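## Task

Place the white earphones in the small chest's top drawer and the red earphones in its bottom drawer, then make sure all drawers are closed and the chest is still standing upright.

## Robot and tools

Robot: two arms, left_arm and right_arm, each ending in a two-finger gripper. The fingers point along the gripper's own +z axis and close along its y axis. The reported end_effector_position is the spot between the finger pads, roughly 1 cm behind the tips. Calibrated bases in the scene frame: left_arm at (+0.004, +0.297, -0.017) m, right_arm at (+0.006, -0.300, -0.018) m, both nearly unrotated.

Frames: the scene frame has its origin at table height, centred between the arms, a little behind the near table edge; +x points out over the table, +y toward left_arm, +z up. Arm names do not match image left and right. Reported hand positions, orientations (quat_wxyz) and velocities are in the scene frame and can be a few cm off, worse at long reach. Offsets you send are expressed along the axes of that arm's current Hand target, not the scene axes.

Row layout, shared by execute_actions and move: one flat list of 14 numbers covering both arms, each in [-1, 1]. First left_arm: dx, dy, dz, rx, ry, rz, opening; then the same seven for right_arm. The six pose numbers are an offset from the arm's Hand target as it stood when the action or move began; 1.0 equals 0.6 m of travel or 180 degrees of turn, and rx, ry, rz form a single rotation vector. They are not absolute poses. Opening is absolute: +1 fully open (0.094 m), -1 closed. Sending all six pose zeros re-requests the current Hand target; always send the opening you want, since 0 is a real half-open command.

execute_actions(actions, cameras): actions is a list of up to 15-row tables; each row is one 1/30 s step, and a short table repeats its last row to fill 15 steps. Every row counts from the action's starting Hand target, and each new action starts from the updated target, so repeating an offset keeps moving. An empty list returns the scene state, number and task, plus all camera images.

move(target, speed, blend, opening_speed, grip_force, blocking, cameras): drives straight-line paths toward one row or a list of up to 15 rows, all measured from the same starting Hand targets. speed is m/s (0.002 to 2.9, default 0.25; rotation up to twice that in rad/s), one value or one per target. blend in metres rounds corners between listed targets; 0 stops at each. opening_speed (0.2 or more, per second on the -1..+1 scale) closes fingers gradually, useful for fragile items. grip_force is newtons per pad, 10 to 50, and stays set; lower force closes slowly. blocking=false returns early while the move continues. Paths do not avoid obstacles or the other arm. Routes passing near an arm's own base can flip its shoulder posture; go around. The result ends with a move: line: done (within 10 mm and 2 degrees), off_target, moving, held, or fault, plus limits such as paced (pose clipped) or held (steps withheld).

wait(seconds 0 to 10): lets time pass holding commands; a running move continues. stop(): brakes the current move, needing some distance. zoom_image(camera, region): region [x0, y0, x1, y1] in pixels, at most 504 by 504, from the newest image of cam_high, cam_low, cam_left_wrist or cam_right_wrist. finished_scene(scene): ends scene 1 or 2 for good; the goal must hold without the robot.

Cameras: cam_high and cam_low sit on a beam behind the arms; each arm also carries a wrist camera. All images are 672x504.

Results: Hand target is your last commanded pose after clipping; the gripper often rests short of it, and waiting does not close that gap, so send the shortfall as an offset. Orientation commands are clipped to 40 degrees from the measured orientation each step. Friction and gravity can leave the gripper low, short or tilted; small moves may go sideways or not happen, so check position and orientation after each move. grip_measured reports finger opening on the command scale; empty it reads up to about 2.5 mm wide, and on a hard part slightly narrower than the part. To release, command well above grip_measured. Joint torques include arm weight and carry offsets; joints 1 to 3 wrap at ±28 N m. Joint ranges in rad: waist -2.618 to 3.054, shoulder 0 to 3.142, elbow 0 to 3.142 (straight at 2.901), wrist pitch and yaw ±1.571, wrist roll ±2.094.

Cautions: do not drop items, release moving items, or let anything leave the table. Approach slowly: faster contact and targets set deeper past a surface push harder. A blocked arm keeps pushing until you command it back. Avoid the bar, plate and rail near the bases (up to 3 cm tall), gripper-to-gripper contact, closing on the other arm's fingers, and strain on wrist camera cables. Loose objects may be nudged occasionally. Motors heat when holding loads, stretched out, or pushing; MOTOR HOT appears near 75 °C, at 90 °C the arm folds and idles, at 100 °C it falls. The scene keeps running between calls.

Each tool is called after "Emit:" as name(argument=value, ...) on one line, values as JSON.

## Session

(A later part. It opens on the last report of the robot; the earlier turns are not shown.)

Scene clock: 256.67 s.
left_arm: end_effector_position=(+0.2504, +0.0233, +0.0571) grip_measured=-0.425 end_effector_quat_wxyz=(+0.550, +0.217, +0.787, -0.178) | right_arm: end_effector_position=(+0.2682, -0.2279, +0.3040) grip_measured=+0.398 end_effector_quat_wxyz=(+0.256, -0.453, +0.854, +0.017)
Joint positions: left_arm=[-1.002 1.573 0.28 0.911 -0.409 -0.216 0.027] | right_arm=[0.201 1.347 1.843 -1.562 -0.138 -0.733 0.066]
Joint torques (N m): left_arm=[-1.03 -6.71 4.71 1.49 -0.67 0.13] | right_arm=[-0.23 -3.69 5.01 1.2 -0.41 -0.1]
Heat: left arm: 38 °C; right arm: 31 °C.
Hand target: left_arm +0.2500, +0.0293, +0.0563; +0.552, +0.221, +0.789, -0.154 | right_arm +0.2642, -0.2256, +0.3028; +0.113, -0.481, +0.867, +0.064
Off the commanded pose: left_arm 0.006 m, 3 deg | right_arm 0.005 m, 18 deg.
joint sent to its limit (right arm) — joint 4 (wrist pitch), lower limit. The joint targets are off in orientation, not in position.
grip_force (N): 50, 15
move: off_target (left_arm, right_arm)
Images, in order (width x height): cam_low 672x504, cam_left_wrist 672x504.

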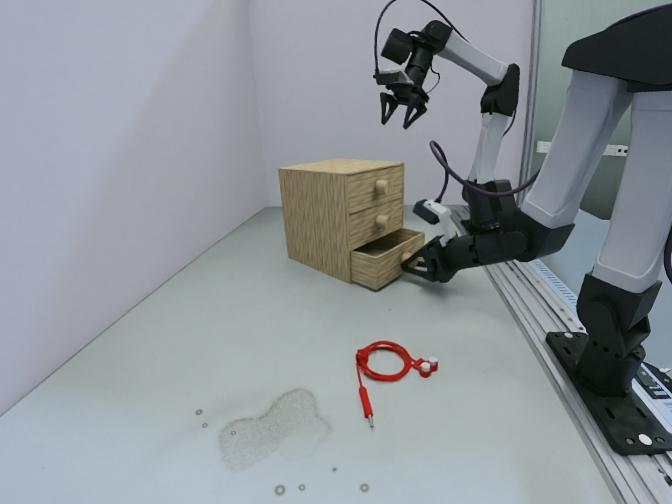

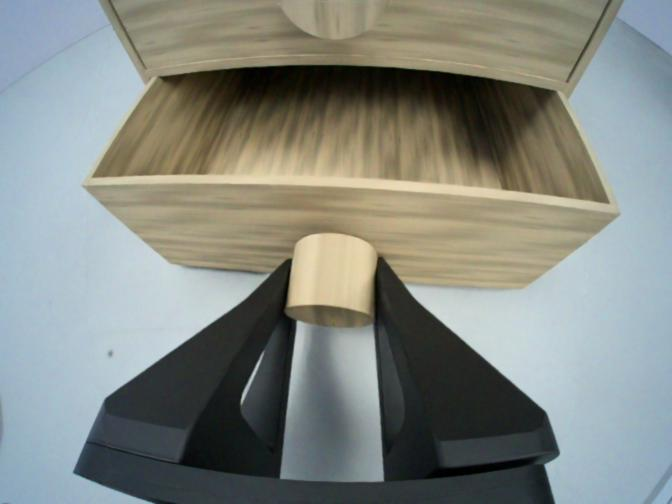

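Emit:
move(target=[0.0313,0,-0.0862,0,0.139,0,-0.55,0,0,0,0,0,0,0.4], speed=0.08, cameras=["cam_left_wrist","cam_low"])

Scene clock: 262.90 s.
left_arm: end_effector_position=(+0.2032, +0.0477, +0.0542) grip_measured=-0.427 end_effector_quat_wxyz=(+0.368, +0.242, +0.888, -0.135) | right_arm: end_effector_position=(+0.2682, -0.2279, +0.3040) grip_measured=+0.398 end_effector_quat_wxyz=(+0.256, -0.453, +0.854, +0.017)
Joint positions: left_arm=[-1.033 1.214 0.495 -0.102 -0.299 -0.41 0.027] | right_arm=[0.201 1.347 1.843 -1.562 -0.138 -0.733 0.066]
Joint torques (N m): left_arm=[-0.81 -5.15 8.57 0.8 -0.78 0.14] | right_arm=[-0.34 -3.56 5.01 1.19 -0.35 -0.07]
Heat: left arm: 37 °C; right arm: 31 °C.
Hand target: left_arm +0.2029, +0.0578, +0.0563; +0.368, +0.249, +0.890, -0.102 | right_arm +0.2642, -0.2256, +0.3028; +0.113, -0.481, +0.867, +0.064
Off the commanded pose: left_arm 0.010 m, 4 deg | right_arm 0.005 m, 18 deg.
joint sent to its limit (right arm) — joint 4 (wrist pitch), lower limit. The joint targets are off in orientation, not in position.
grip_force (N): 50, 15
move: off_target (left_arm, right_arm)
Images, in order (width x height): cam_low 672x504, cam_left_wrist 672x504.

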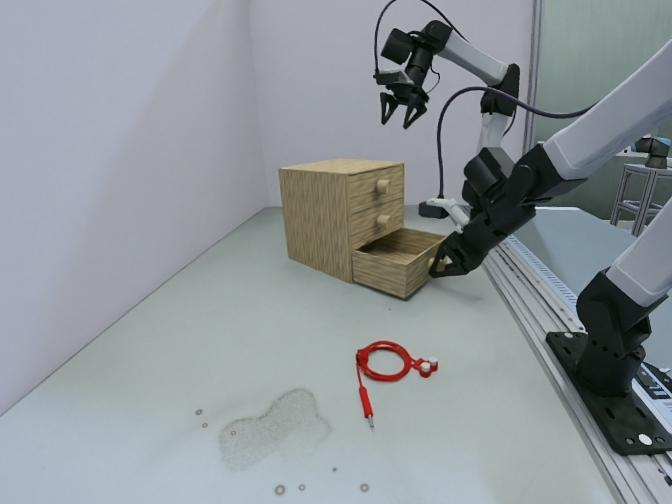

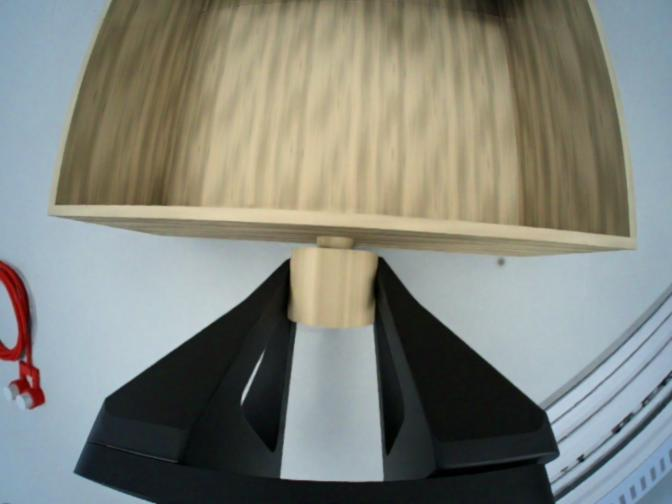

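Emit:
move(target=[[0,0,0,0,0,0,0.6,0,0,0,0,0,0,0.4],[-0.0943,0,-0.0943,0,0,0,0.6,0,0,0,0,0,0,0.4],[-0.069,0.3872,-0.082,0.0675,0.2435,-0.1647,1,0,0,0,0,0,0,0.4]], speed=[0.1,0.15,0.3], blend=[0,0.02,0], cameras=["cam_left_wrist","cam_low"])

Scene clock: 273.20 s.
left_arm: end_effector_position=(+0.3180, +0.2613, +0.1199) grip_measured=+0.997 end_effector_quat_wxyz=(-0.044, +0.069, +0.981, -0.174) | right_arm: end_effector_position=(+0.2682, -0.2279, +0.3040) grip_measured=+0.398 end_effector_quat_wxyz=(+0.256, -0.453, +0.854, +0.017)
Joint positions: left_arm=[0.092 1.872 1.638 -1.496 0.337 0.236 0.094] | right_arm=[0.201 1.347 1.843 -1.562 -0.138 -0.733 0.066]
Joint torques (N m): left_arm=[-0.02 -7.04 7.99 -0.13 0.38 0.14] | right_arm=[-0.24 -3.56 5.07 1.2 -0.33 -0.13]
Heat: left arm: 36 °C; right arm: 31 °C.
Hand target: left_arm +0.3186, +0.2593, +0.1206; -0.052, +0.075, +0.979, -0.182 | right_arm +0.2642, -0.2256, +0.3028; +0.113, -0.481, +0.867, +0.064
Off the commanded pose: left_arm 0.002 m, 1 deg | right_arm 0.005 m, 18 deg.
joint sent to its limit (right arm) — joint 4 (wrist pitch), lower limit. The joint targets are off in orientation, not in position.
grip_force (N): 50, 15
move: off_target (right_arm)
Images, in order (width x height): cam_low 672x504, cam_left_wrist 672x504.

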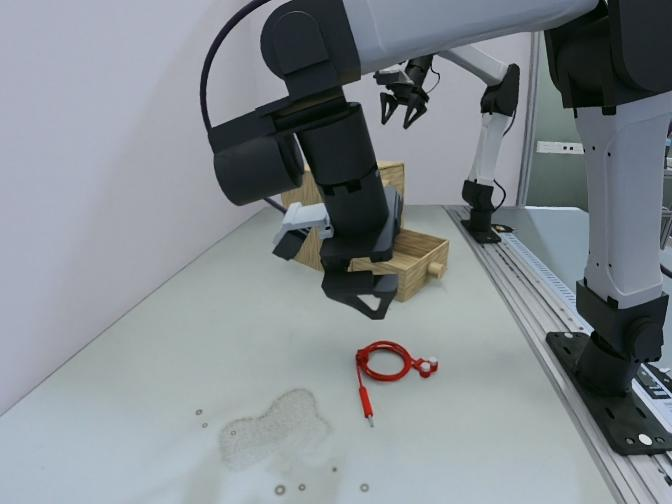

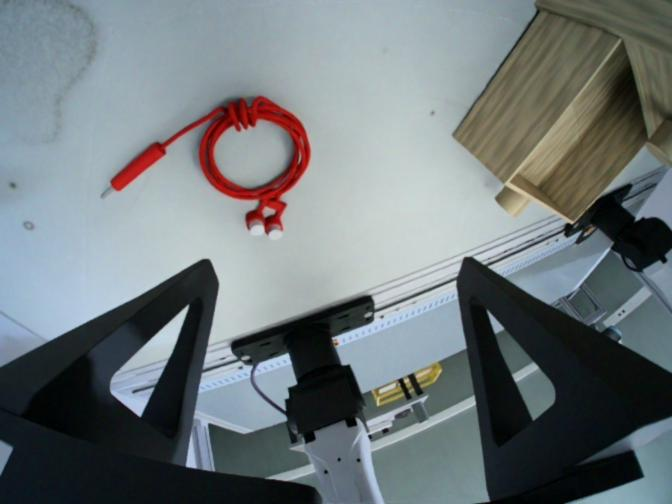

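Emit:
move(target=[-0.0085,0.058,0.1032,-0.1168,-0.0334,-0.0481,1,0,0,0,0,0,0,0.4], speed=0.2, cameras=["cam_left_wrist","cam_low"])

Scene clock: 281.77 s.
left_arm: end_effector_position=(+0.3212, +0.2673, +0.0418) grip_measured=+0.997 end_effector_quat_wxyz=(-0.013, +0.004, +1.000, -0.007) | right_arm: end_effector_position=(+0.2682, -0.2279, +0.3040) grip_measured=+0.398 end_effector_quat_wxyz=(+0.256, -0.453, +0.854, +0.017)
Joint positions: left_arm=[-0.059 1.825 1.313 -1.099 0.022 -0.073 0.094] | right_arm=[0.201 1.347 1.843 -1.562 -0.138 -0.733 0.066]
Joint torques (N m): left_arm=[-0.36 -11.52 5.3 0.28 -0.18 -0.15] | right_arm=[-0.32 -3.79 4.94 1.19 -0.39 -0.04]
Heat: left arm: 37 °C; right arm: 31 °C.
Hand target: left_arm +0.3202, +0.2689, +0.0501; +0.000, +0.000, +1.000, +0.000 | right_arm +0.2642, -0.2256, +0.3028; +0.113, -0.481, +0.867, +0.064
Off the commanded pose: left_arm 0.009 m, 2 deg | right_arm 0.005 m, 18 deg.
joint sent to its limit (right arm) — joint 4 (wrist pitch), lower limit. The joint targets are off in orientation, not in position.
grip_force (N): 50, 15
move: off_target (right_arm)
Images, in order (width x height): cam_low 672x504, cam_left_wrist 672x504.

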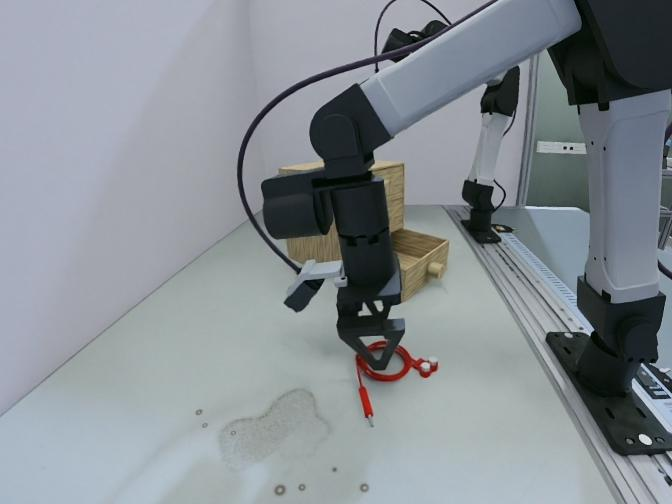

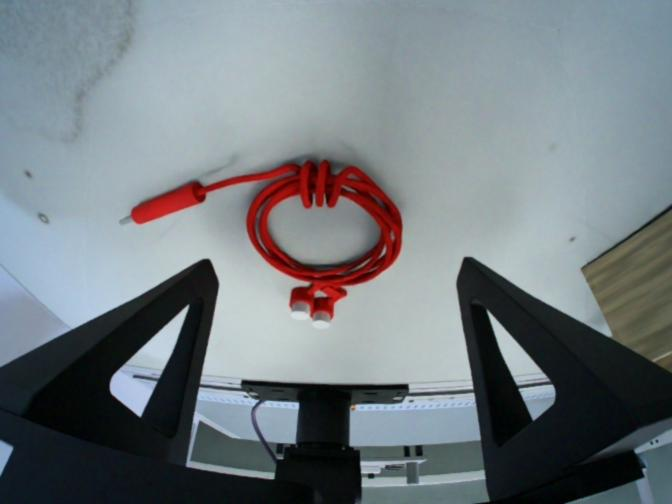

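Emit:
move(target=[[0.007,0.006,0.0467,0,0,0,1,0,0,0,0,0,0,0.4],[0.007,0.006,0.0467,0,0,0,0.05,0,0,0,0,0,0,0.4]], speed=0.1, grip_force=[15,15], cameras=["cam_left_wrist","cam_low"])

Scene clock: 291.00 s.
left_arm: end_effector_position=(+0.3170, +0.2682, +0.0186) grip_measured=+0.174 end_effector_quat_wxyz=(-0.005, +0.004, +1.000, -0.006) | right_arm: end_effector_position=(+0.2682, -0.2279, +0.3040) grip_measured=+0.398 end_effector_quat_wxyz=(+0.256, -0.453, +0.854, +0.017)
Joint positions: left_arm=[-0.059 1.822 1.213 -0.987 0.02 -0.074 0.055] | right_arm=[0.201 1.347 1.843 -1.562 -0.138 -0.733 0.066]
Joint velocities: left_arm=[0.012 0.012 -0.002 -0.007 -0.007 0.037 -0.009] | right_arm=[within noise]
Joint torques (N m): left_arm=[0.58 -9.85 5.26 0.31 -0.21 -0.07] | right_arm=[-0.39 -3.58 4.98 1.18 -0.36 -0.11]
Heat: left arm: 36 °C; right arm: 31 °C.
Hand target: left_arm +0.3160, +0.2725, +0.0222; +0.001, +0.000, +1.000, +0.000 | right_arm +0.2642, -0.2256, +0.3028; +0.113, -0.481, +0.867, +0.064
Off the commanded pose: left_arm 0.006 m, 1 deg | right_arm 0.005 m, 18 deg.
joint sent to its limit (right arm) — joint 4 (wrist pitch), lower limit.
grip_force (N): 15, 15
move: moving (left_arm; no rest 5 s after target 2's new opening was sent), off_target (right_arm)
Images, in order (width x height): cam_low 672x504, cam_left_wrist 672x504.

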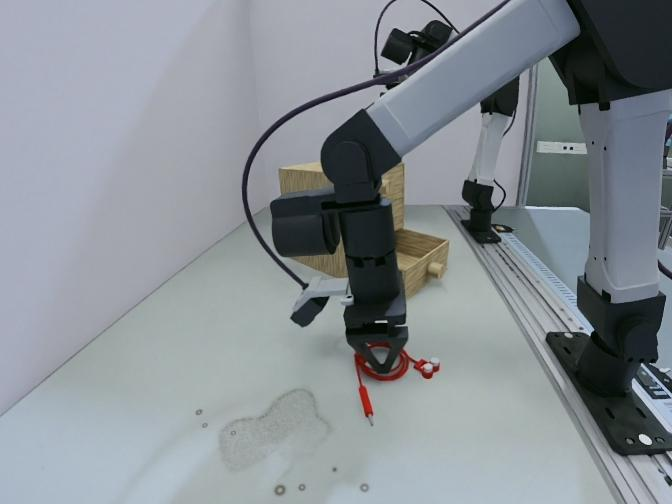

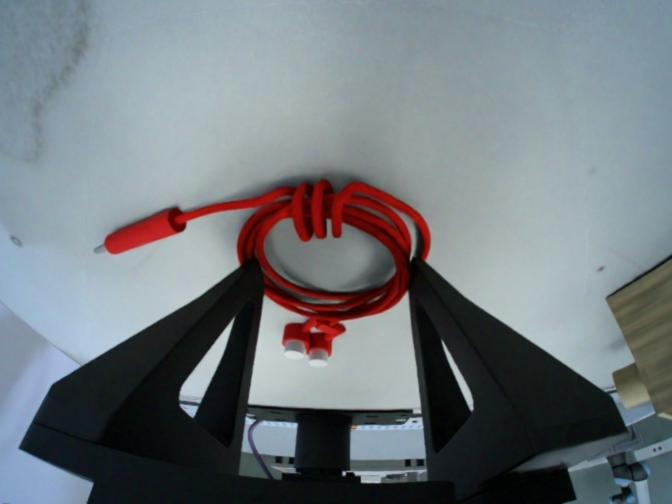

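Emit:
move(target=[[0,0,0,0,0,0,0.75,0,0,0,0,0,0,0.4],[0,-0.003,0.011,0,0,0,0.75,0,0,0,0,0,0,0.4],[0,-0.003,0.011,0,0,0,0,0,0,0,0,0,0,0.4]], speed=0.1, cameras=["cam_left_wrist"])

Emit:
move(target=[0,0,0,0,0,0,0,0,0,0,0,0,0,0.4], cameras=["cam_left_wrist"])

Scene clock: 299.73 s.
left_arm: end_effector_position=(+0.3180, +0.2684, +0.0149) grip_measured=+0.003 end_effector_quat_wxyz=(+0.000, +0.004, +1.000, -0.006) | right_arm: end_effector_position=(+0.2682, -0.2279, +0.3040) grip_measured=+0.398 end_effector_quat_wxyz=(+0.256, -0.453, +0.854, +0.017)
Joint positions: left_arm=[-0.059 1.822 1.198 -0.961 0.018 -0.074 0.047] | right_arm=[0.201 1.347 1.843 -1.562 -0.138 -0.733 0.066]
Joint torques (N m): left_arm=[0.01 -9.02 5.19 0.33 -0.19 -0.12] | right_arm=[-0.49 -3.43 5.05 1.16 -0.36 -0.09]
Heat: left arm: 35 °C; right arm: 31 °C.
Hand target: left_arm +0.3160, +0.2708, +0.0156; +0.001, +0.000, +1.000, +0.001 | right_arm +0.2642, -0.2256, +0.3028; +0.113, -0.481, +0.867, +0.064
Off the commanded pose: left_arm 0.003 m, 1 deg | right_arm 0.005 m, 18 deg.
joint sent to its limit (right arm) — joint 4 (wrist pitch), lower limit. The joint targets are off in orientation, not in position.
grip_force (N): 15, 15
move: off_target (right_arm)
Images, in order (width x height): cam_left_wrist 672x504.

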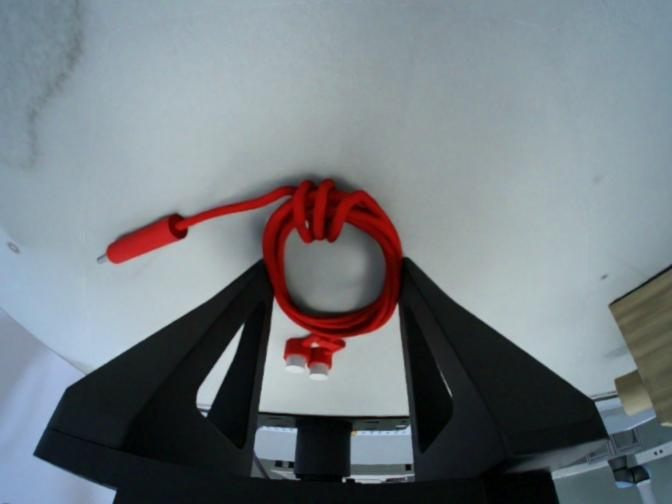

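Scene clock: 300.23 s.
left_arm: end_effector_position=(+0.3180, +0.2684, +0.0149) grip_measured=+0.003 end_effector_quat_wxyz=(+0.000, +0.004, +1.000, -0.006) | right_arm: end_effector_position=(+0.2682, -0.2279, +0.3040) grip_measured=+0.398 end_effector_quat_wxyz=(+0.256, -0.453, +0.854, +0.017)
Joint positions: left_arm=[-0.059 1.822 1.198 -0.961 0.018 -0.074 0.047] | right_arm=[0.201 1.347 1.843 -1.562 -0.138 -0.733 0.066]
Joint torques (N m): left_arm=[0.01 -9.01 5.19 0.33 -0.19 -0.12] | right_arm=[-0.38 -3.73 5.16 1.16 -0.4 -0.11]
Heat: left arm: 35 °C; right arm: 31 °C.
Hand target: left_arm +0.3160, +0.2708, +0.0156; +0.001, +0.000, +1.000, +0.001 | right_arm +0.2642, -0.2256, +0.3028; +0.113, -0.481, +0.867, +0.064
Off the commanded pose: left_arm 0.003 m, 1 deg | right_arm 0.005 m, 18 deg.
joint sent to its limit (right arm) — joint 4 (wrist pitch), lower limit. The joint targets are off in orientation, not in position.
grip_force (N): 15, 15
move: off_target (right_arm)
Images, in order (width x height): cam_left_wrist 672x504.

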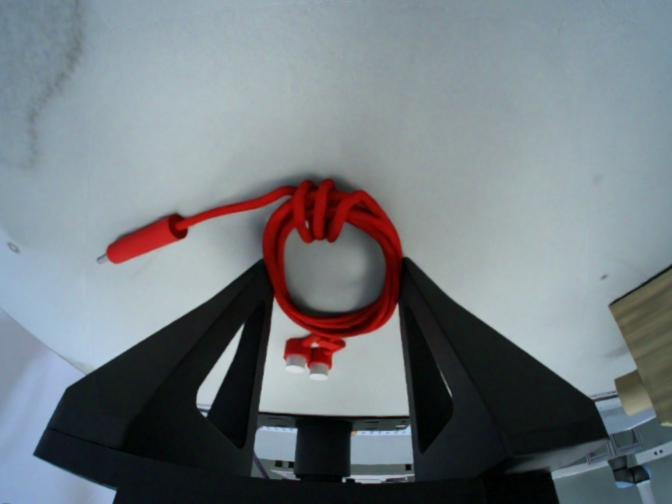

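Emit:
move(target=[[0,0,-0.307,0,0,0,-0.05,0,0,0,0,0,0,0.4],[0.1023,-0.42,-0.307,0.048,-0.1734,0.1677,-0.05,0,0,0,0,0,0,0.4]], speed=0.22, blend=[0.04,0], cameras=["cam_left_wrist","cam_low","cam_right_wrist"])

Scene clock: 310.93 s.
left_arm: end_effector_position=(+0.2541, +0.0148, +0.1965) grip_measured=-0.047 end_effector_quat_wxyz=(+0.258, +0.266, +0.926, -0.076) | right_arm: end_effector_position=(+0.2682, -0.2279, +0.3040) grip_measured=+0.398 end_effector_quat_wxyz=(+0.256, -0.453, +0.854, +0.017)
Joint positions: left_arm=[-0.891 1.532 1.482 -1.01 -0.164 -0.315 0.045] | right_arm=[0.201 1.347 1.843 -1.562 -0.138 -0.733 0.066]
Joint torques (N m): left_arm=[-0.08 -8.06 6.26 1.19 -0.38 -0.18] | right_arm=[-0.4 -3.63 5.05 1.22 -0.33 -0.1]
Heat: left arm: 36 °C; right arm: 31 °C.
Hand target: left_arm +0.2545, +0.0186, +0.1994; +0.266, +0.257, +0.926, -0.073 | right_arm +0.2642, -0.2256, +0.3028; +0.113, -0.481, +0.867, +0.064
Off the commanded pose: left_arm 0.005 m, 1 deg | right_arm 0.005 m, 18 deg.
joint sent to its limit (right arm) — joint 4 (wrist pitch), lower limit. The joint targets are off in orientation, not in position.
grip_force (N): 15, 15
move: off_target (right_arm)
Images, in order (width x height): cam_low 672x504, cam_left_wrist 672x504, cam_right_wrist 672x504.

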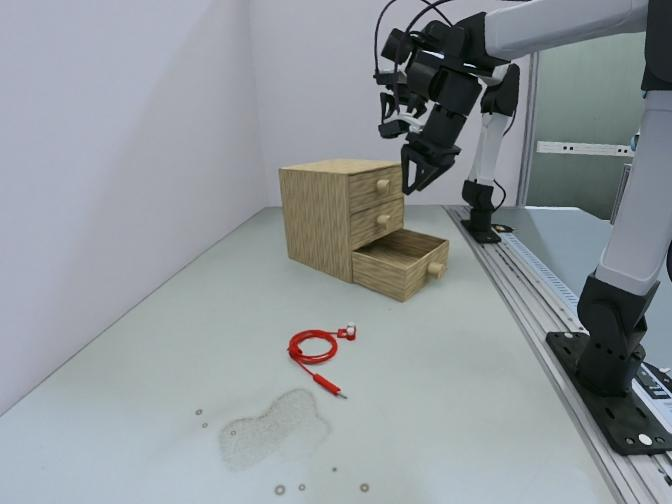

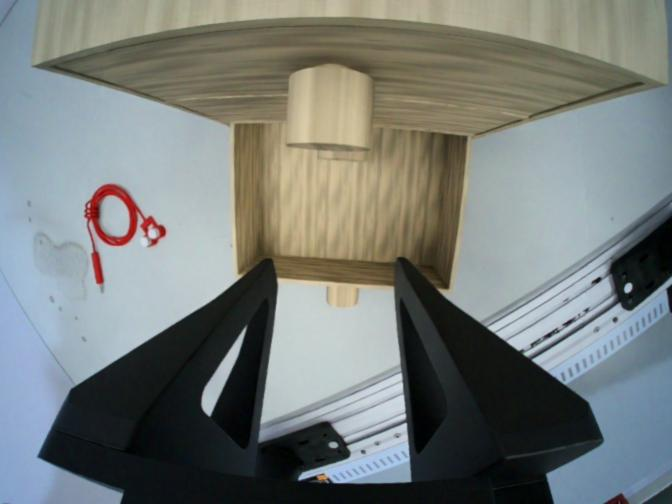

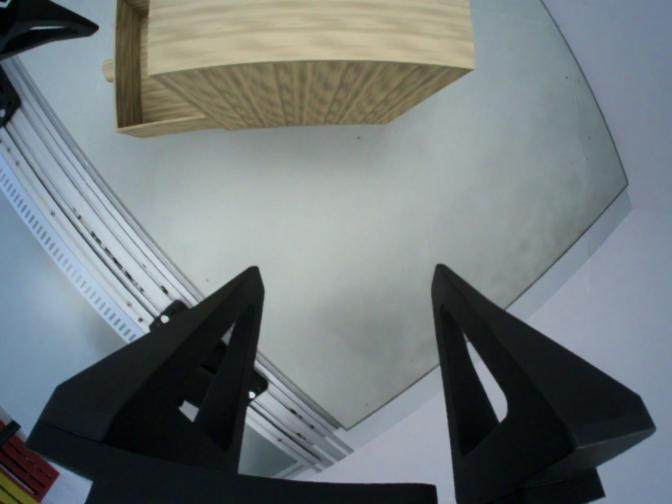

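Emit:
move(target=[[0.1245,0.2617,-0.0777,-0.0238,0.087,-0.084,0.3,0,0,0,0,0,0,0.4],[0.037,0.454,0.133,-0.0477,0.1739,-0.168,0.3,0,0,0,0,0,0,0.4]], speed=0.3, blend=[0.05,0], grip_force=[40,15], cameras=["cam_left_wrist","cam_low"])

Scene clock: 322.47 s.
left_arm: end_effector_position=(+0.4160, +0.2389, +0.1233) grip_measured=+0.297 end_effector_quat_wxyz=(+0.012, +0.007, +1.000, -0.002) | right_arm: end_effector_position=(+0.2682, -0.2279, +0.3040) grip_measured=+0.398 end_effector_quat_wxyz=(+0.256, -0.453, +0.854, +0.017)
Joint positions: left_arm=[-0.114 2.17 2.13 -1.523 0.007 -0.122 0.061] | right_arm=[0.201 1.347 1.843 -1.562 -0.138 -0.733 0.066]
Joint torques (N m): left_arm=[0.24 -9.52 8.12 0.14 -0.06 -0.16] | right_arm=[-0.1 -3.48 4.79 1.2 -0.32 -0.13]
Heat: left arm: 36 °C; right arm: 31 °C.
Hand target: left_arm +0.4149, +0.2400, +0.1204; -0.001, -0.001, +1.000, +0.000 | right_arm +0.2642, -0.2256, +0.3028; +0.113, -0.481, +0.867, +0.064
Off the commanded pose: left_arm 0.003 m, 2 deg | right_arm 0.005 m, 18 deg.
joint sent to its limit (right arm) — joint 4 (wrist pitch), lower limit. The joint targets are off in orientation, not in position.
grip_force (N): 40, 15
move: off_target (right_arm)
Images, in order (width x height): cam_low 672x504, cam_left_wrist 672x504.

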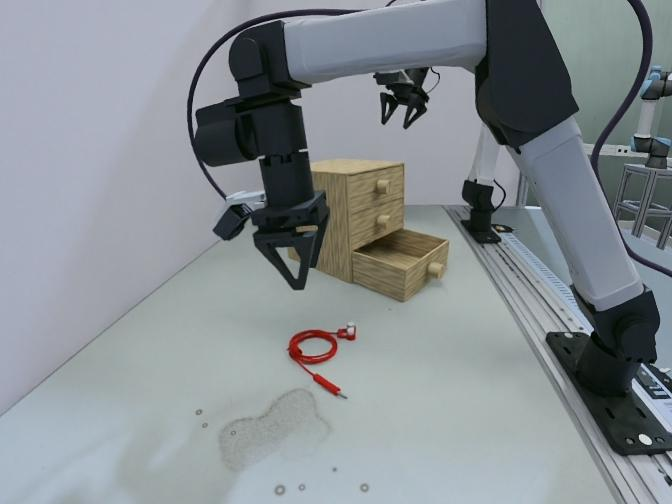

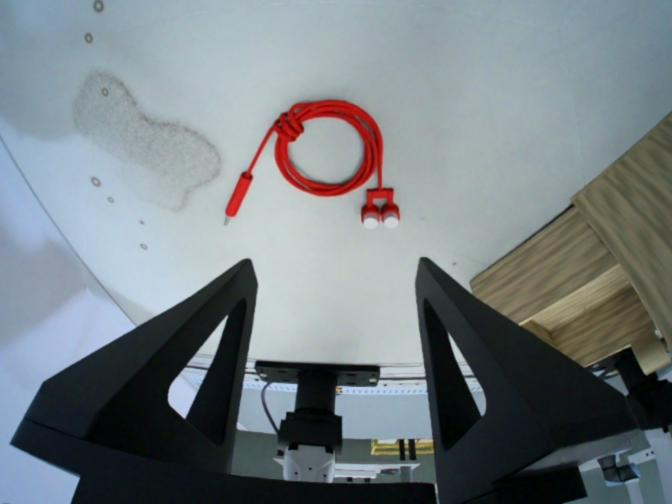

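Emit:
move(target=[-0.0052,-0.05,0.1007,0,0,0,-0.28,0,0,0,0,0,0,0.4], speed=0.2, cameras=["cam_left_wrist"])

Scene clock: 327.37 s.
left_arm: end_effector_position=(+0.4201, +0.2089, +0.0692) grip_measured=-0.277 end_effector_quat_wxyz=(+0.012, +0.007, +1.000, -0.002) | right_arm: end_effector_position=(+0.2682, -0.2279, +0.3040) grip_measured=+0.398 end_effector_quat_wxyz=(+0.256, -0.453, +0.854, +0.017)
Joint positions: left_arm=[-0.183 2.183 1.936 -1.313 0.007 -0.191 0.034] | right_arm=[0.201 1.347 1.843 -1.562 -0.138 -0.733 0.066]
Joint torques (N m): left_arm=[0.23 -9.95 5.9 0.35 -0.05 -0.17] | right_arm=[-0.24 -3.88 5.12 1.19 -0.32 -0.1]
Heat: left arm: 37 °C; right arm: 31 °C.
Hand target: left_arm +0.4181, +0.2101, +0.0600; +0.000, -0.001, +1.000, +0.000 | right_arm +0.2642, -0.2256, +0.3028; +0.113, -0.481, +0.867, +0.064
Off the commanded pose: left_arm 0.010 m, 2 deg | right_arm 0.005 m, 18 deg.
joint sent to its limit (right arm) — joint 4 (wrist pitch), lower limit. The joint targets are off in orientation, not in position.
grip_force (N): 40, 15
move: off_target (right_arm)
Images, in order (width x height): cam_left_wrist 672x504.

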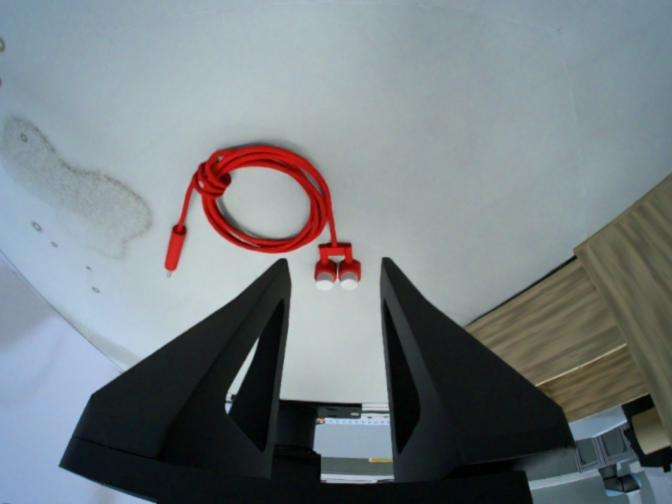

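Emit:
move(target=[0.0103,0.015,0.08,0,0,0,-0.28,0,0,0,0,0,0,0.4], speed=0.12, cameras=["cam_left_wrist"])

Scene clock: 331.23 s.
left_arm: end_effector_position=(+0.4140, +0.2160, +0.0176) grip_measured=-0.277 end_effector_quat_wxyz=(+0.008, +0.000, +1.000, -0.001) | right_arm: end_effector_position=(+0.2682, -0.2279, +0.3040) grip_measured=+0.398 end_effector_quat_wxyz=(+0.256, -0.453, +0.854, +0.017)
Joint positions: left_arm=[-0.17 2.183 1.73 -1.116 0.007 -0.191 0.034] | right_arm=[0.201 1.347 1.843 -1.562 -0.138 -0.733 0.066]
Joint torques (N m): left_arm=[0.68 -10.63 5.67 0.34 -0.05 0.01] | right_arm=[-0.2 -3.55 5.04 1.17 -0.37 -0.09]
Heat: left arm: 37 °C; right arm: 31 °C.
Hand target: left_arm +0.4118, +0.2191, +0.0120; +0.000, +0.000, +1.000, +0.000 | right_arm +0.2642, -0.2256, +0.3028; +0.113, -0.481, +0.867, +0.064
Off the commanded pose: left_arm 0.007 m, 1 deg | right_arm 0.005 m, 18 deg.
joint sent to its limit (right arm) — joint 4 (wrist pitch), lower limit. The joint targets are off in orientation, not in position.
grip_force (N): 40, 15
move: off_target (right_arm)
Images, in order (width x height): cam_left_wrist 672x504.

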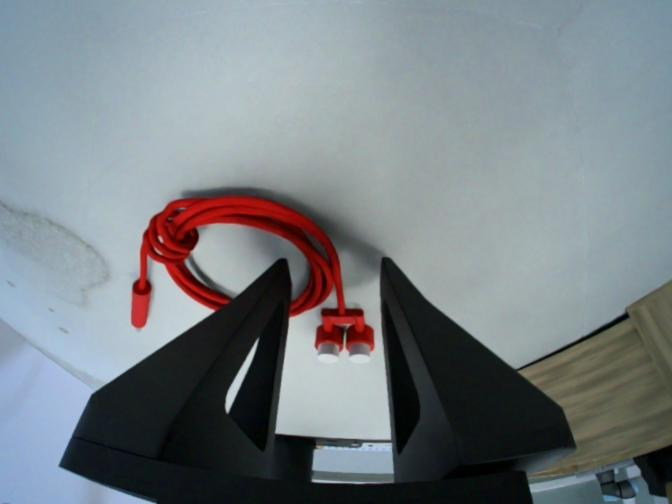

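Emit:
move(target=[[-0.006,0,0.009,0,0,0,-0.28,0,0,0,0,0,0,0.4],[-0.006,0,0.009,0,0,0,-0.95,0,0,0,0,0,0,0.4]], speed=0.1, cameras=["cam_left_wrist"])

Emit:
move(target=[0,0,-0.12,0,0,0,-0.95,0,0,0,0,0,0,0.4], speed=0.15, cameras=["cam_left_wrist","cam_low"])

Scene clock: 335.60 s.
left_arm: end_effector_position=(+0.4167, +0.2155, +0.0176) grip_measured=-0.925 end_effector_quat_wxyz=(+0.013, +0.000, +1.000, -0.002) | right_arm: end_effector_position=(+0.2682, -0.2279, +0.3040) grip_measured=+0.398 end_effector_quat_wxyz=(+0.256, -0.453, +0.854, +0.017)
Joint positions: left_arm=[-0.17 2.183 1.73 -1.105 0.007 -0.191 0.004] | right_arm=[0.201 1.347 1.843 -1.562 -0.138 -0.733 0.066]
Joint torques (N m): left_arm=[0.81 -9.01 6.37 0.36 -0.05 0.02] | right_arm=[-0.49 -3.49 5.27 1.16 -0.36 -0.11]
Heat: left arm: 38 °C; right arm: 31 °C.
Hand target: left_arm +0.4154, +0.2191, +0.0066; +0.000, +0.000, +1.000, +0.000 | right_arm +0.2642, -0.2256, +0.3028; +0.113, -0.481, +0.867, +0.064
Off the commanded pose: left_arm 0.012 m, 2 deg | right_arm 0.005 m, 18 deg.
joint sent to its limit (right arm) — joint 4 (wrist pitch), lower limit. The joint targets are off in orientation, not in position.
grip_force (N): 40, 15
move: off_target (left_arm, right_arm); target 2's new opening was sent with left_arm's hand 0.012 m and 2 deg from that target
Images, in order (width x height): cam_left_wrist 672x504.

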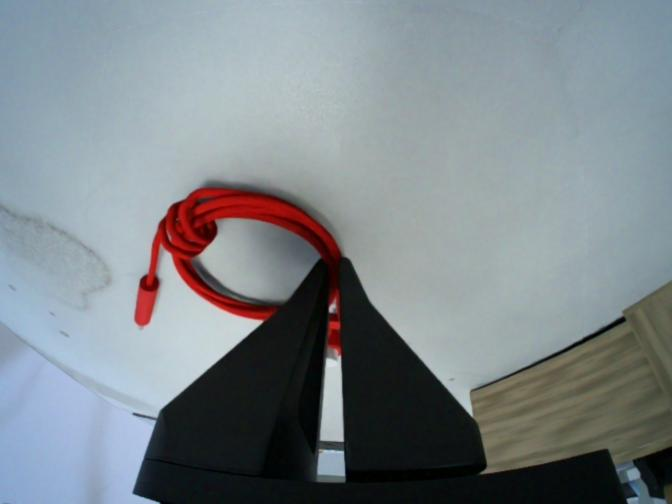

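Scene clock: 336.90 s.
left_arm: end_effector_position=(+0.4155, +0.2152, +0.0733) grip_measured=-0.927 end_effector_quat_wxyz=(+0.001, +0.000, +1.000, +0.000) | right_arm: end_effector_position=(+0.2682, -0.2279, +0.3040) grip_measured=+0.398 end_effector_quat_wxyz=(+0.256, -0.453, +0.854, +0.017)
Joint positions: left_arm=[-0.17 2.183 1.952 -1.352 0.007 -0.191 0.003] | right_arm=[0.201 1.347 1.843 -1.562 -0.138 -0.733 0.066]
Joint torques (N m): left_arm=[0.95 -11.6 8.12 0.11 -0.05 0.04] | right_arm=[-0.28 -3.79 4.94 1.18 -0.32 -0.1]
Heat: left arm: 39 °C; right arm: 31 °C.
Hand target: left_arm +0.4154, +0.2191, +0.0785; -0.001, +0.000, +1.000, +0.000 | right_arm +0.2642, -0.2256, +0.3028; +0.113, -0.481, +0.867, +0.064
Off the commanded pose: left_arm 0.007 m, 0 deg | right_arm 0.005 m, 18 deg.
joint sent to its limit (right arm) — joint 4 (wrist pitch), lower limit. The joint targets are off in orientation, not in position.
grip_force (N): 40, 15
move: off_target (right_arm)
Images, in order (width x height): cam_low 672x504, cam_left_wrist 672x504.

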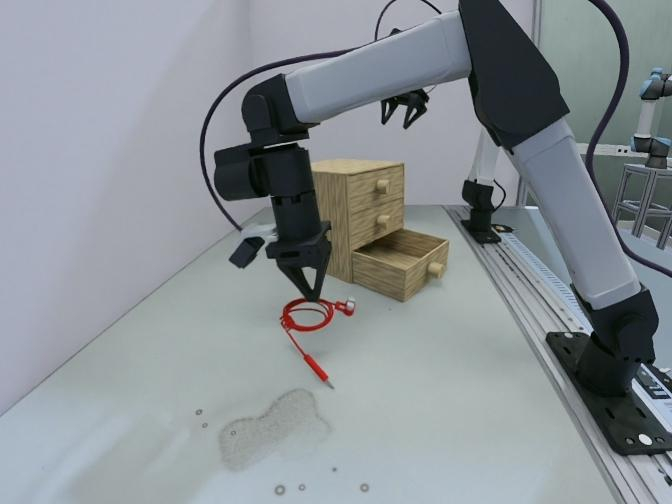

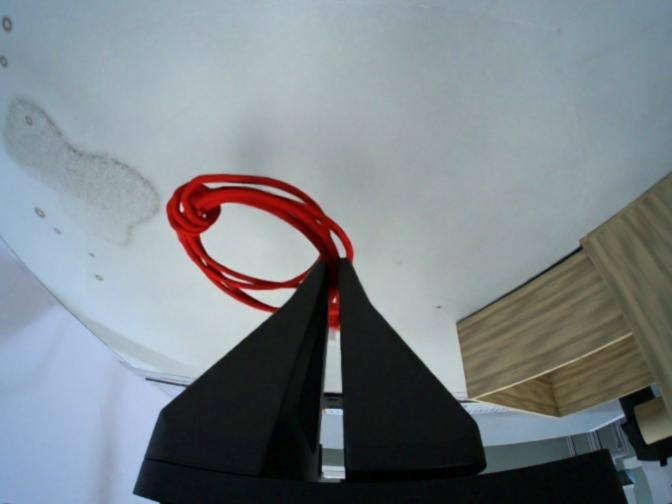

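Emit:
move(target=[[0,0,-0.233,0,0,0,-0.95,0,0,0,0,0,0,0.4],[0.2423,-0.0485,-0.219,0.024,-0.087,0.084,-0.95,0,0,0,0,0,0,0.4],[0.2923,-0.3768,-0.2025,0.048,-0.1734,0.1677,-0.95,0,0,0,0,0,0,0.4]], speed=0.2, blend=[0.04,0.05,0], cameras=["cam_left_wrist","cam_low","cam_high"])

Scene clock: 344.23 s.
left_arm: end_effector_position=(+0.2341, -0.0038, +0.1937) grip_measured=-0.927 end_effector_quat_wxyz=(+0.253, +0.267, +0.927, -0.073) | right_arm: end_effector_position=(+0.2682, -0.2279, +0.3040) grip_measured=+0.398 end_effector_quat_wxyz=(+0.256, -0.453, +0.854, +0.017)
Joint positions: left_arm=[-0.981 1.558 1.505 -1.032 -0.205 -0.394 0.003] | right_arm=[0.201 1.347 1.843 -1.562 -0.138 -0.733 0.066]
Joint torques (N m): left_arm=[0.1 -5.75 9.37 1.15 -0.46 -0.18] | right_arm=[-0.46 -3.78 5.01 1.18 -0.3 -0.04]
Heat: left arm: 40 °C; right arm: 31 °C.
Hand target: left_arm +0.2404, -0.0072, +0.2002; +0.265, +0.256, +0.927, -0.073 | right_arm +0.2642, -0.2256, +0.3028; +0.113, -0.481, +0.867, +0.064
Off the commanded pose: left_arm 0.010 m, 2 deg | right_arm 0.005 m, 18 deg.
joint sent to its limit (right arm) — joint 4 (wrist pitch), lower limit. The joint targets are off in orientation, not in position.
grip_force (N): 40, 15
move: off_target (right_arm)
Images, in order (width x height): cam_high 672x504, cam_low 672x504, cam_left_wrist 672x504.

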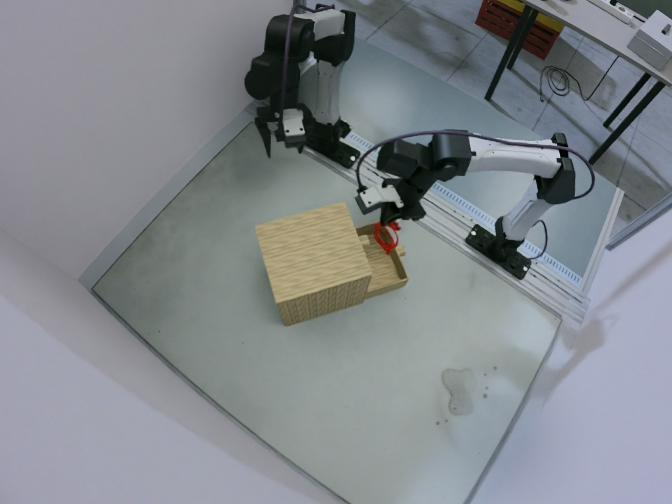

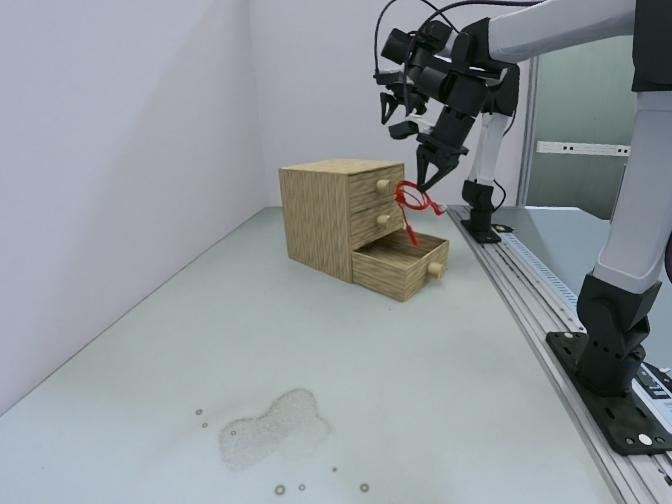

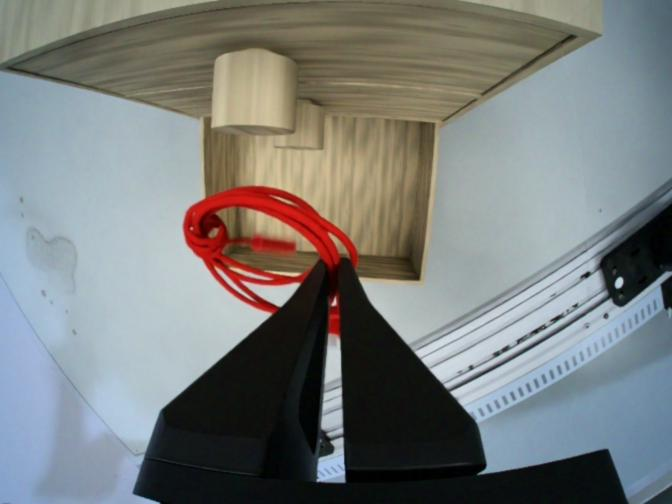

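Emit:
move(target=[0.1067,0,0.1828,0,0,0,-0.95,0,0,0,0,0,0,0.4], speed=0.12, cameras=["cam_left_wrist","cam_low"])

Emit:
zoom_image(camera="cam_low", region=[300, 130, 500, 310])

Scene clock: 352.83 s.
left_arm: end_effector_position=(+0.2424, -0.0119, +0.0817) grip_measured=-0.947 end_effector_quat_wxyz=(+0.268, +0.263, +0.923, -0.084) | right_arm: end_effector_position=(+0.2682, -0.2279, +0.3040) grip_measured=+0.398 end_effector_quat_wxyz=(+0.256, -0.453, +0.854, +0.017)
Joint positions: left_arm=[-0.981 1.589 1.069 -0.528 -0.21 -0.396 0.002] | right_arm=[0.201 1.347 1.843 -1.562 -0.138 -0.733 0.066]
Joint torques (N m): left_arm=[-0.02 -5.57 6.22 1.28 -0.4 -0.17] | right_arm=[-0.4 -3.67 5.11 1.18 -0.32 -0.11]
Heat: left arm: 38 °C; right arm: 31 °C.
Hand target: left_arm +0.2436, -0.0091, +0.0732; +0.265, +0.256, +0.927, -0.073 | right_arm +0.2642, -0.2256, +0.3028; +0.113, -0.481, +0.867, +0.064
Off the commanded pose: left_arm 0.009 m, 1 deg | right_arm 0.005 m, 18 deg.
joint sent to its limit (right arm) — joint 4 (wrist pitch), lower limit. The joint targets are off in orientation, not in position.
grip_force (N): 40, 15
move: off_target (right_arm)
Images, in order (width x height): cam_low 672x504, cam_left_wrist 672x504.

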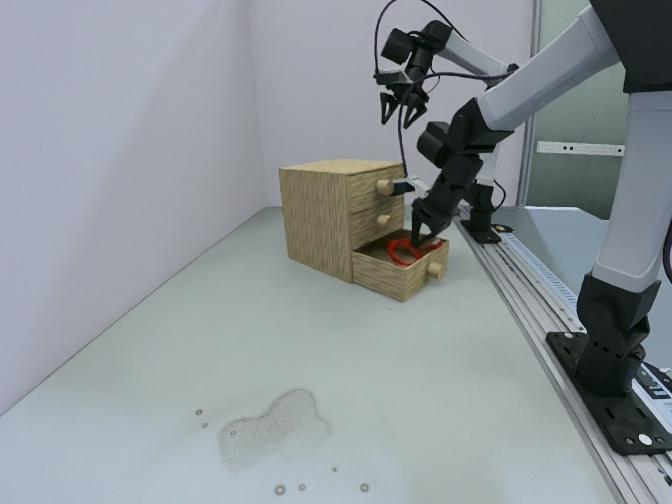

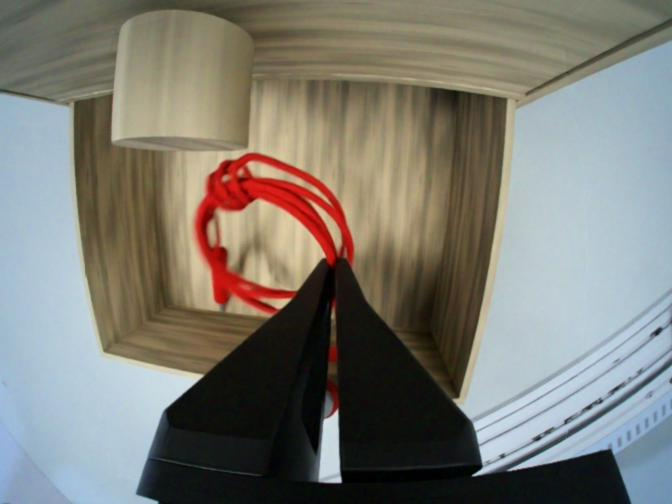

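Scaled by 2.520.

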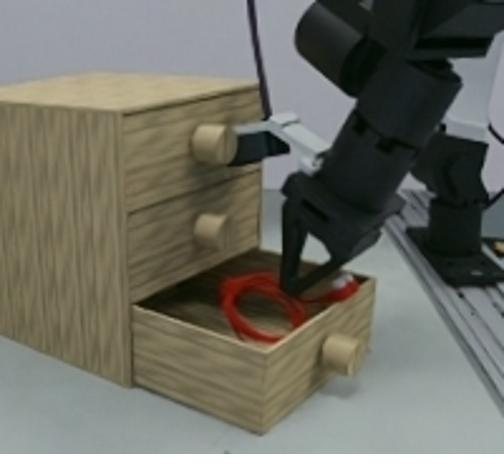

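Emit:
move(target=[[-0.0133,-0.02,-0.0212,0,0,0,-0.95,0,0,0,0,0,0,0.4],[-0.0486,-0.02,0.0009,0,-0.072,0,-0.95,0,0,0,0,0,0,0.4],[-0.0221,-0.02,0.0433,0,-0.072,0,-0.95,0,0,0,0,0,0,0.4]], speed=0.08, blend=[0.005,0.005,0], cameras=["cam_left_wrist","cam_low"])

Emit:
zoom_image(camera="cam_low", region=[300, 130, 500, 310])

Scene clock: 361.20 s.
left_arm: end_effector_position=(+0.2548, -0.0309, +0.0598) grip_measured=-0.947 end_effector_quat_wxyz=(+0.357, +0.247, +0.895, -0.107) | right_arm: end_effector_position=(+0.2682, -0.2279, +0.3040) grip_measured=+0.398 end_effector_quat_wxyz=(+0.256, -0.453, +0.854, +0.017)
Joint positions: left_arm=[-1.025 1.625 0.893 -0.144 -0.317 -0.398 0.002] | right_arm=[0.201 1.347 1.843 -1.562 -0.138 -0.733 0.066]
Joint torques (N m): left_arm=[-0.14 -5.97 6.31 1.72 -0.53 0.05] | right_arm=[-0.1 -3.49 5.03 1.21 -0.33 -0.11]
Heat: left arm: 37 °C; right arm: 31 °C.
Hand target: left_arm +0.2589, -0.0322, +0.0582; +0.368, +0.246, +0.891, -0.102 | right_arm +0.2642, -0.2256, +0.3028; +0.113, -0.481, +0.867, +0.064
Off the commanded pose: left_arm 0.005 m, 1 deg | right_arm 0.005 m, 18 deg.
joint sent to its limit (right arm) — joint 4 (wrist pitch), lower limit. The joint targets are off in orientation, not in position.
grip_force (N): 40, 15
move: off_target (right_arm)
Images, in order (width x height): cam_low 672x504, cam_left_wrist 672x504.

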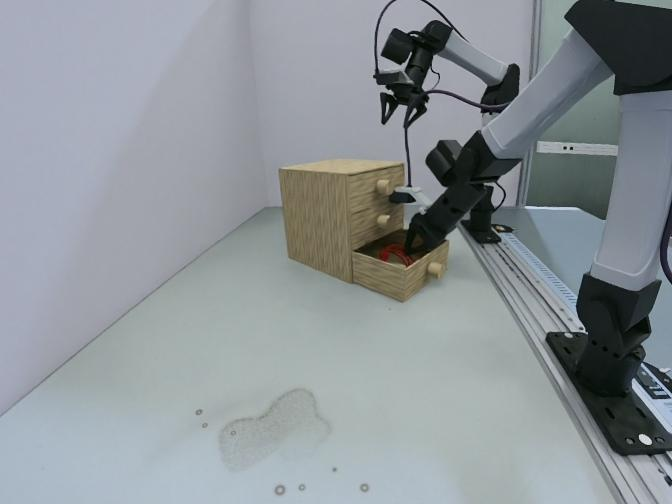

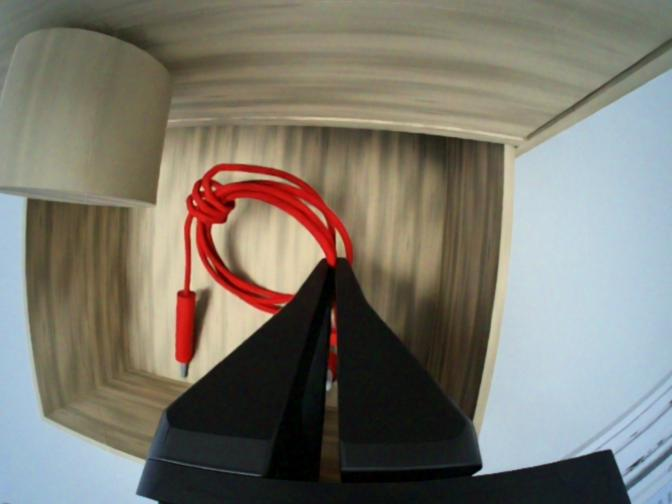

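Scaled by 2.520.

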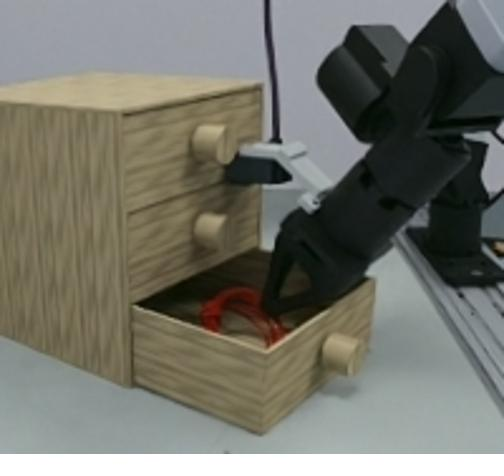

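Emit:
move(target=[[0.0141,0,0.0141,0,0,0,-0.95,0,0,0,0,0,0,0.4],[0.0141,0,0.0141,0,0,0,-0.5,0,0,0,0,0,0,0.4],[-0.1296,0,-0.1296,0,0,0,-0.5,0,0,0,0,0,0,0.4]], speed=0.09, cameras=["cam_left_wrist","cam_low"])

Scene clock: 367.13 s.
left_arm: end_effector_position=(+0.2555, -0.0332, +0.1521) grip_measured=-0.503 end_effector_quat_wxyz=(+0.354, +0.253, +0.895, -0.096) | right_arm: end_effector_position=(+0.2682, -0.2279, +0.3040) grip_measured=+0.398 end_effector_quat_wxyz=(+0.256, -0.453, +0.854, +0.017)
Joint positions: left_arm=[-1.026 1.539 1.201 -0.555 -0.326 -0.387 0.023] | right_arm=[0.201 1.347 1.843 -1.562 -0.138 -0.733 0.066]
Joint torques (N m): left_arm=[0.54 -8.9 9.28 1.33 -0.39 0] | right_arm=[-0.4 -3.82 4.77 1.2 -0.32 -0.13]
Heat: left arm: 37 °C; right arm: 31 °C.
Hand target: left_arm +0.2591, -0.0323, +0.1681; +0.368, +0.247, +0.891, -0.102 | right_arm +0.2642, -0.2256, +0.3028; +0.113, -0.481, +0.867, +0.064
Off the commanded pose: left_arm 0.016 m, 2 deg | right_arm 0.005 m, 18 deg.
joint sent to its limit (right arm) — joint 4 (wrist pitch), lower limit. The joint targets are off in orientation, not in position.
grip_force (N): 40, 15
move: off_target (left_arm, right_arm)
Images, in order (width x height): cam_low 672x504, cam_left_wrist 672x504.

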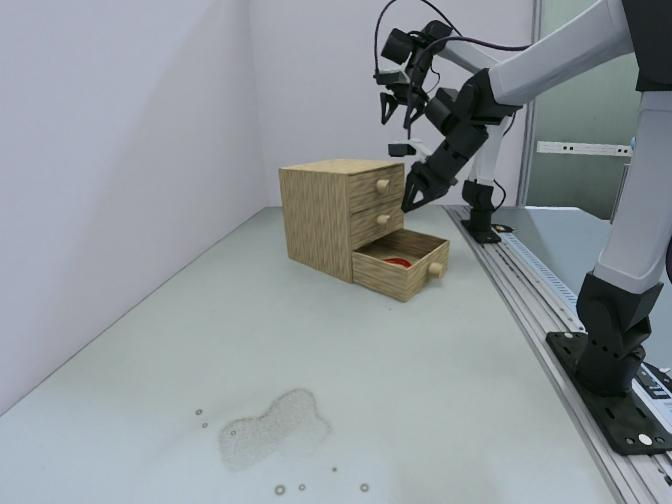

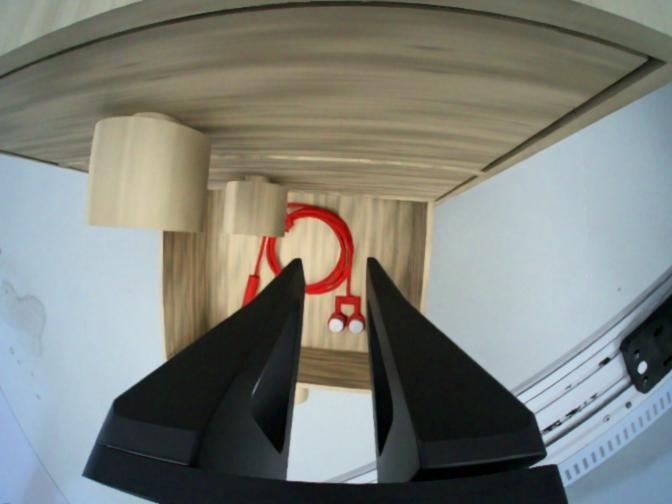

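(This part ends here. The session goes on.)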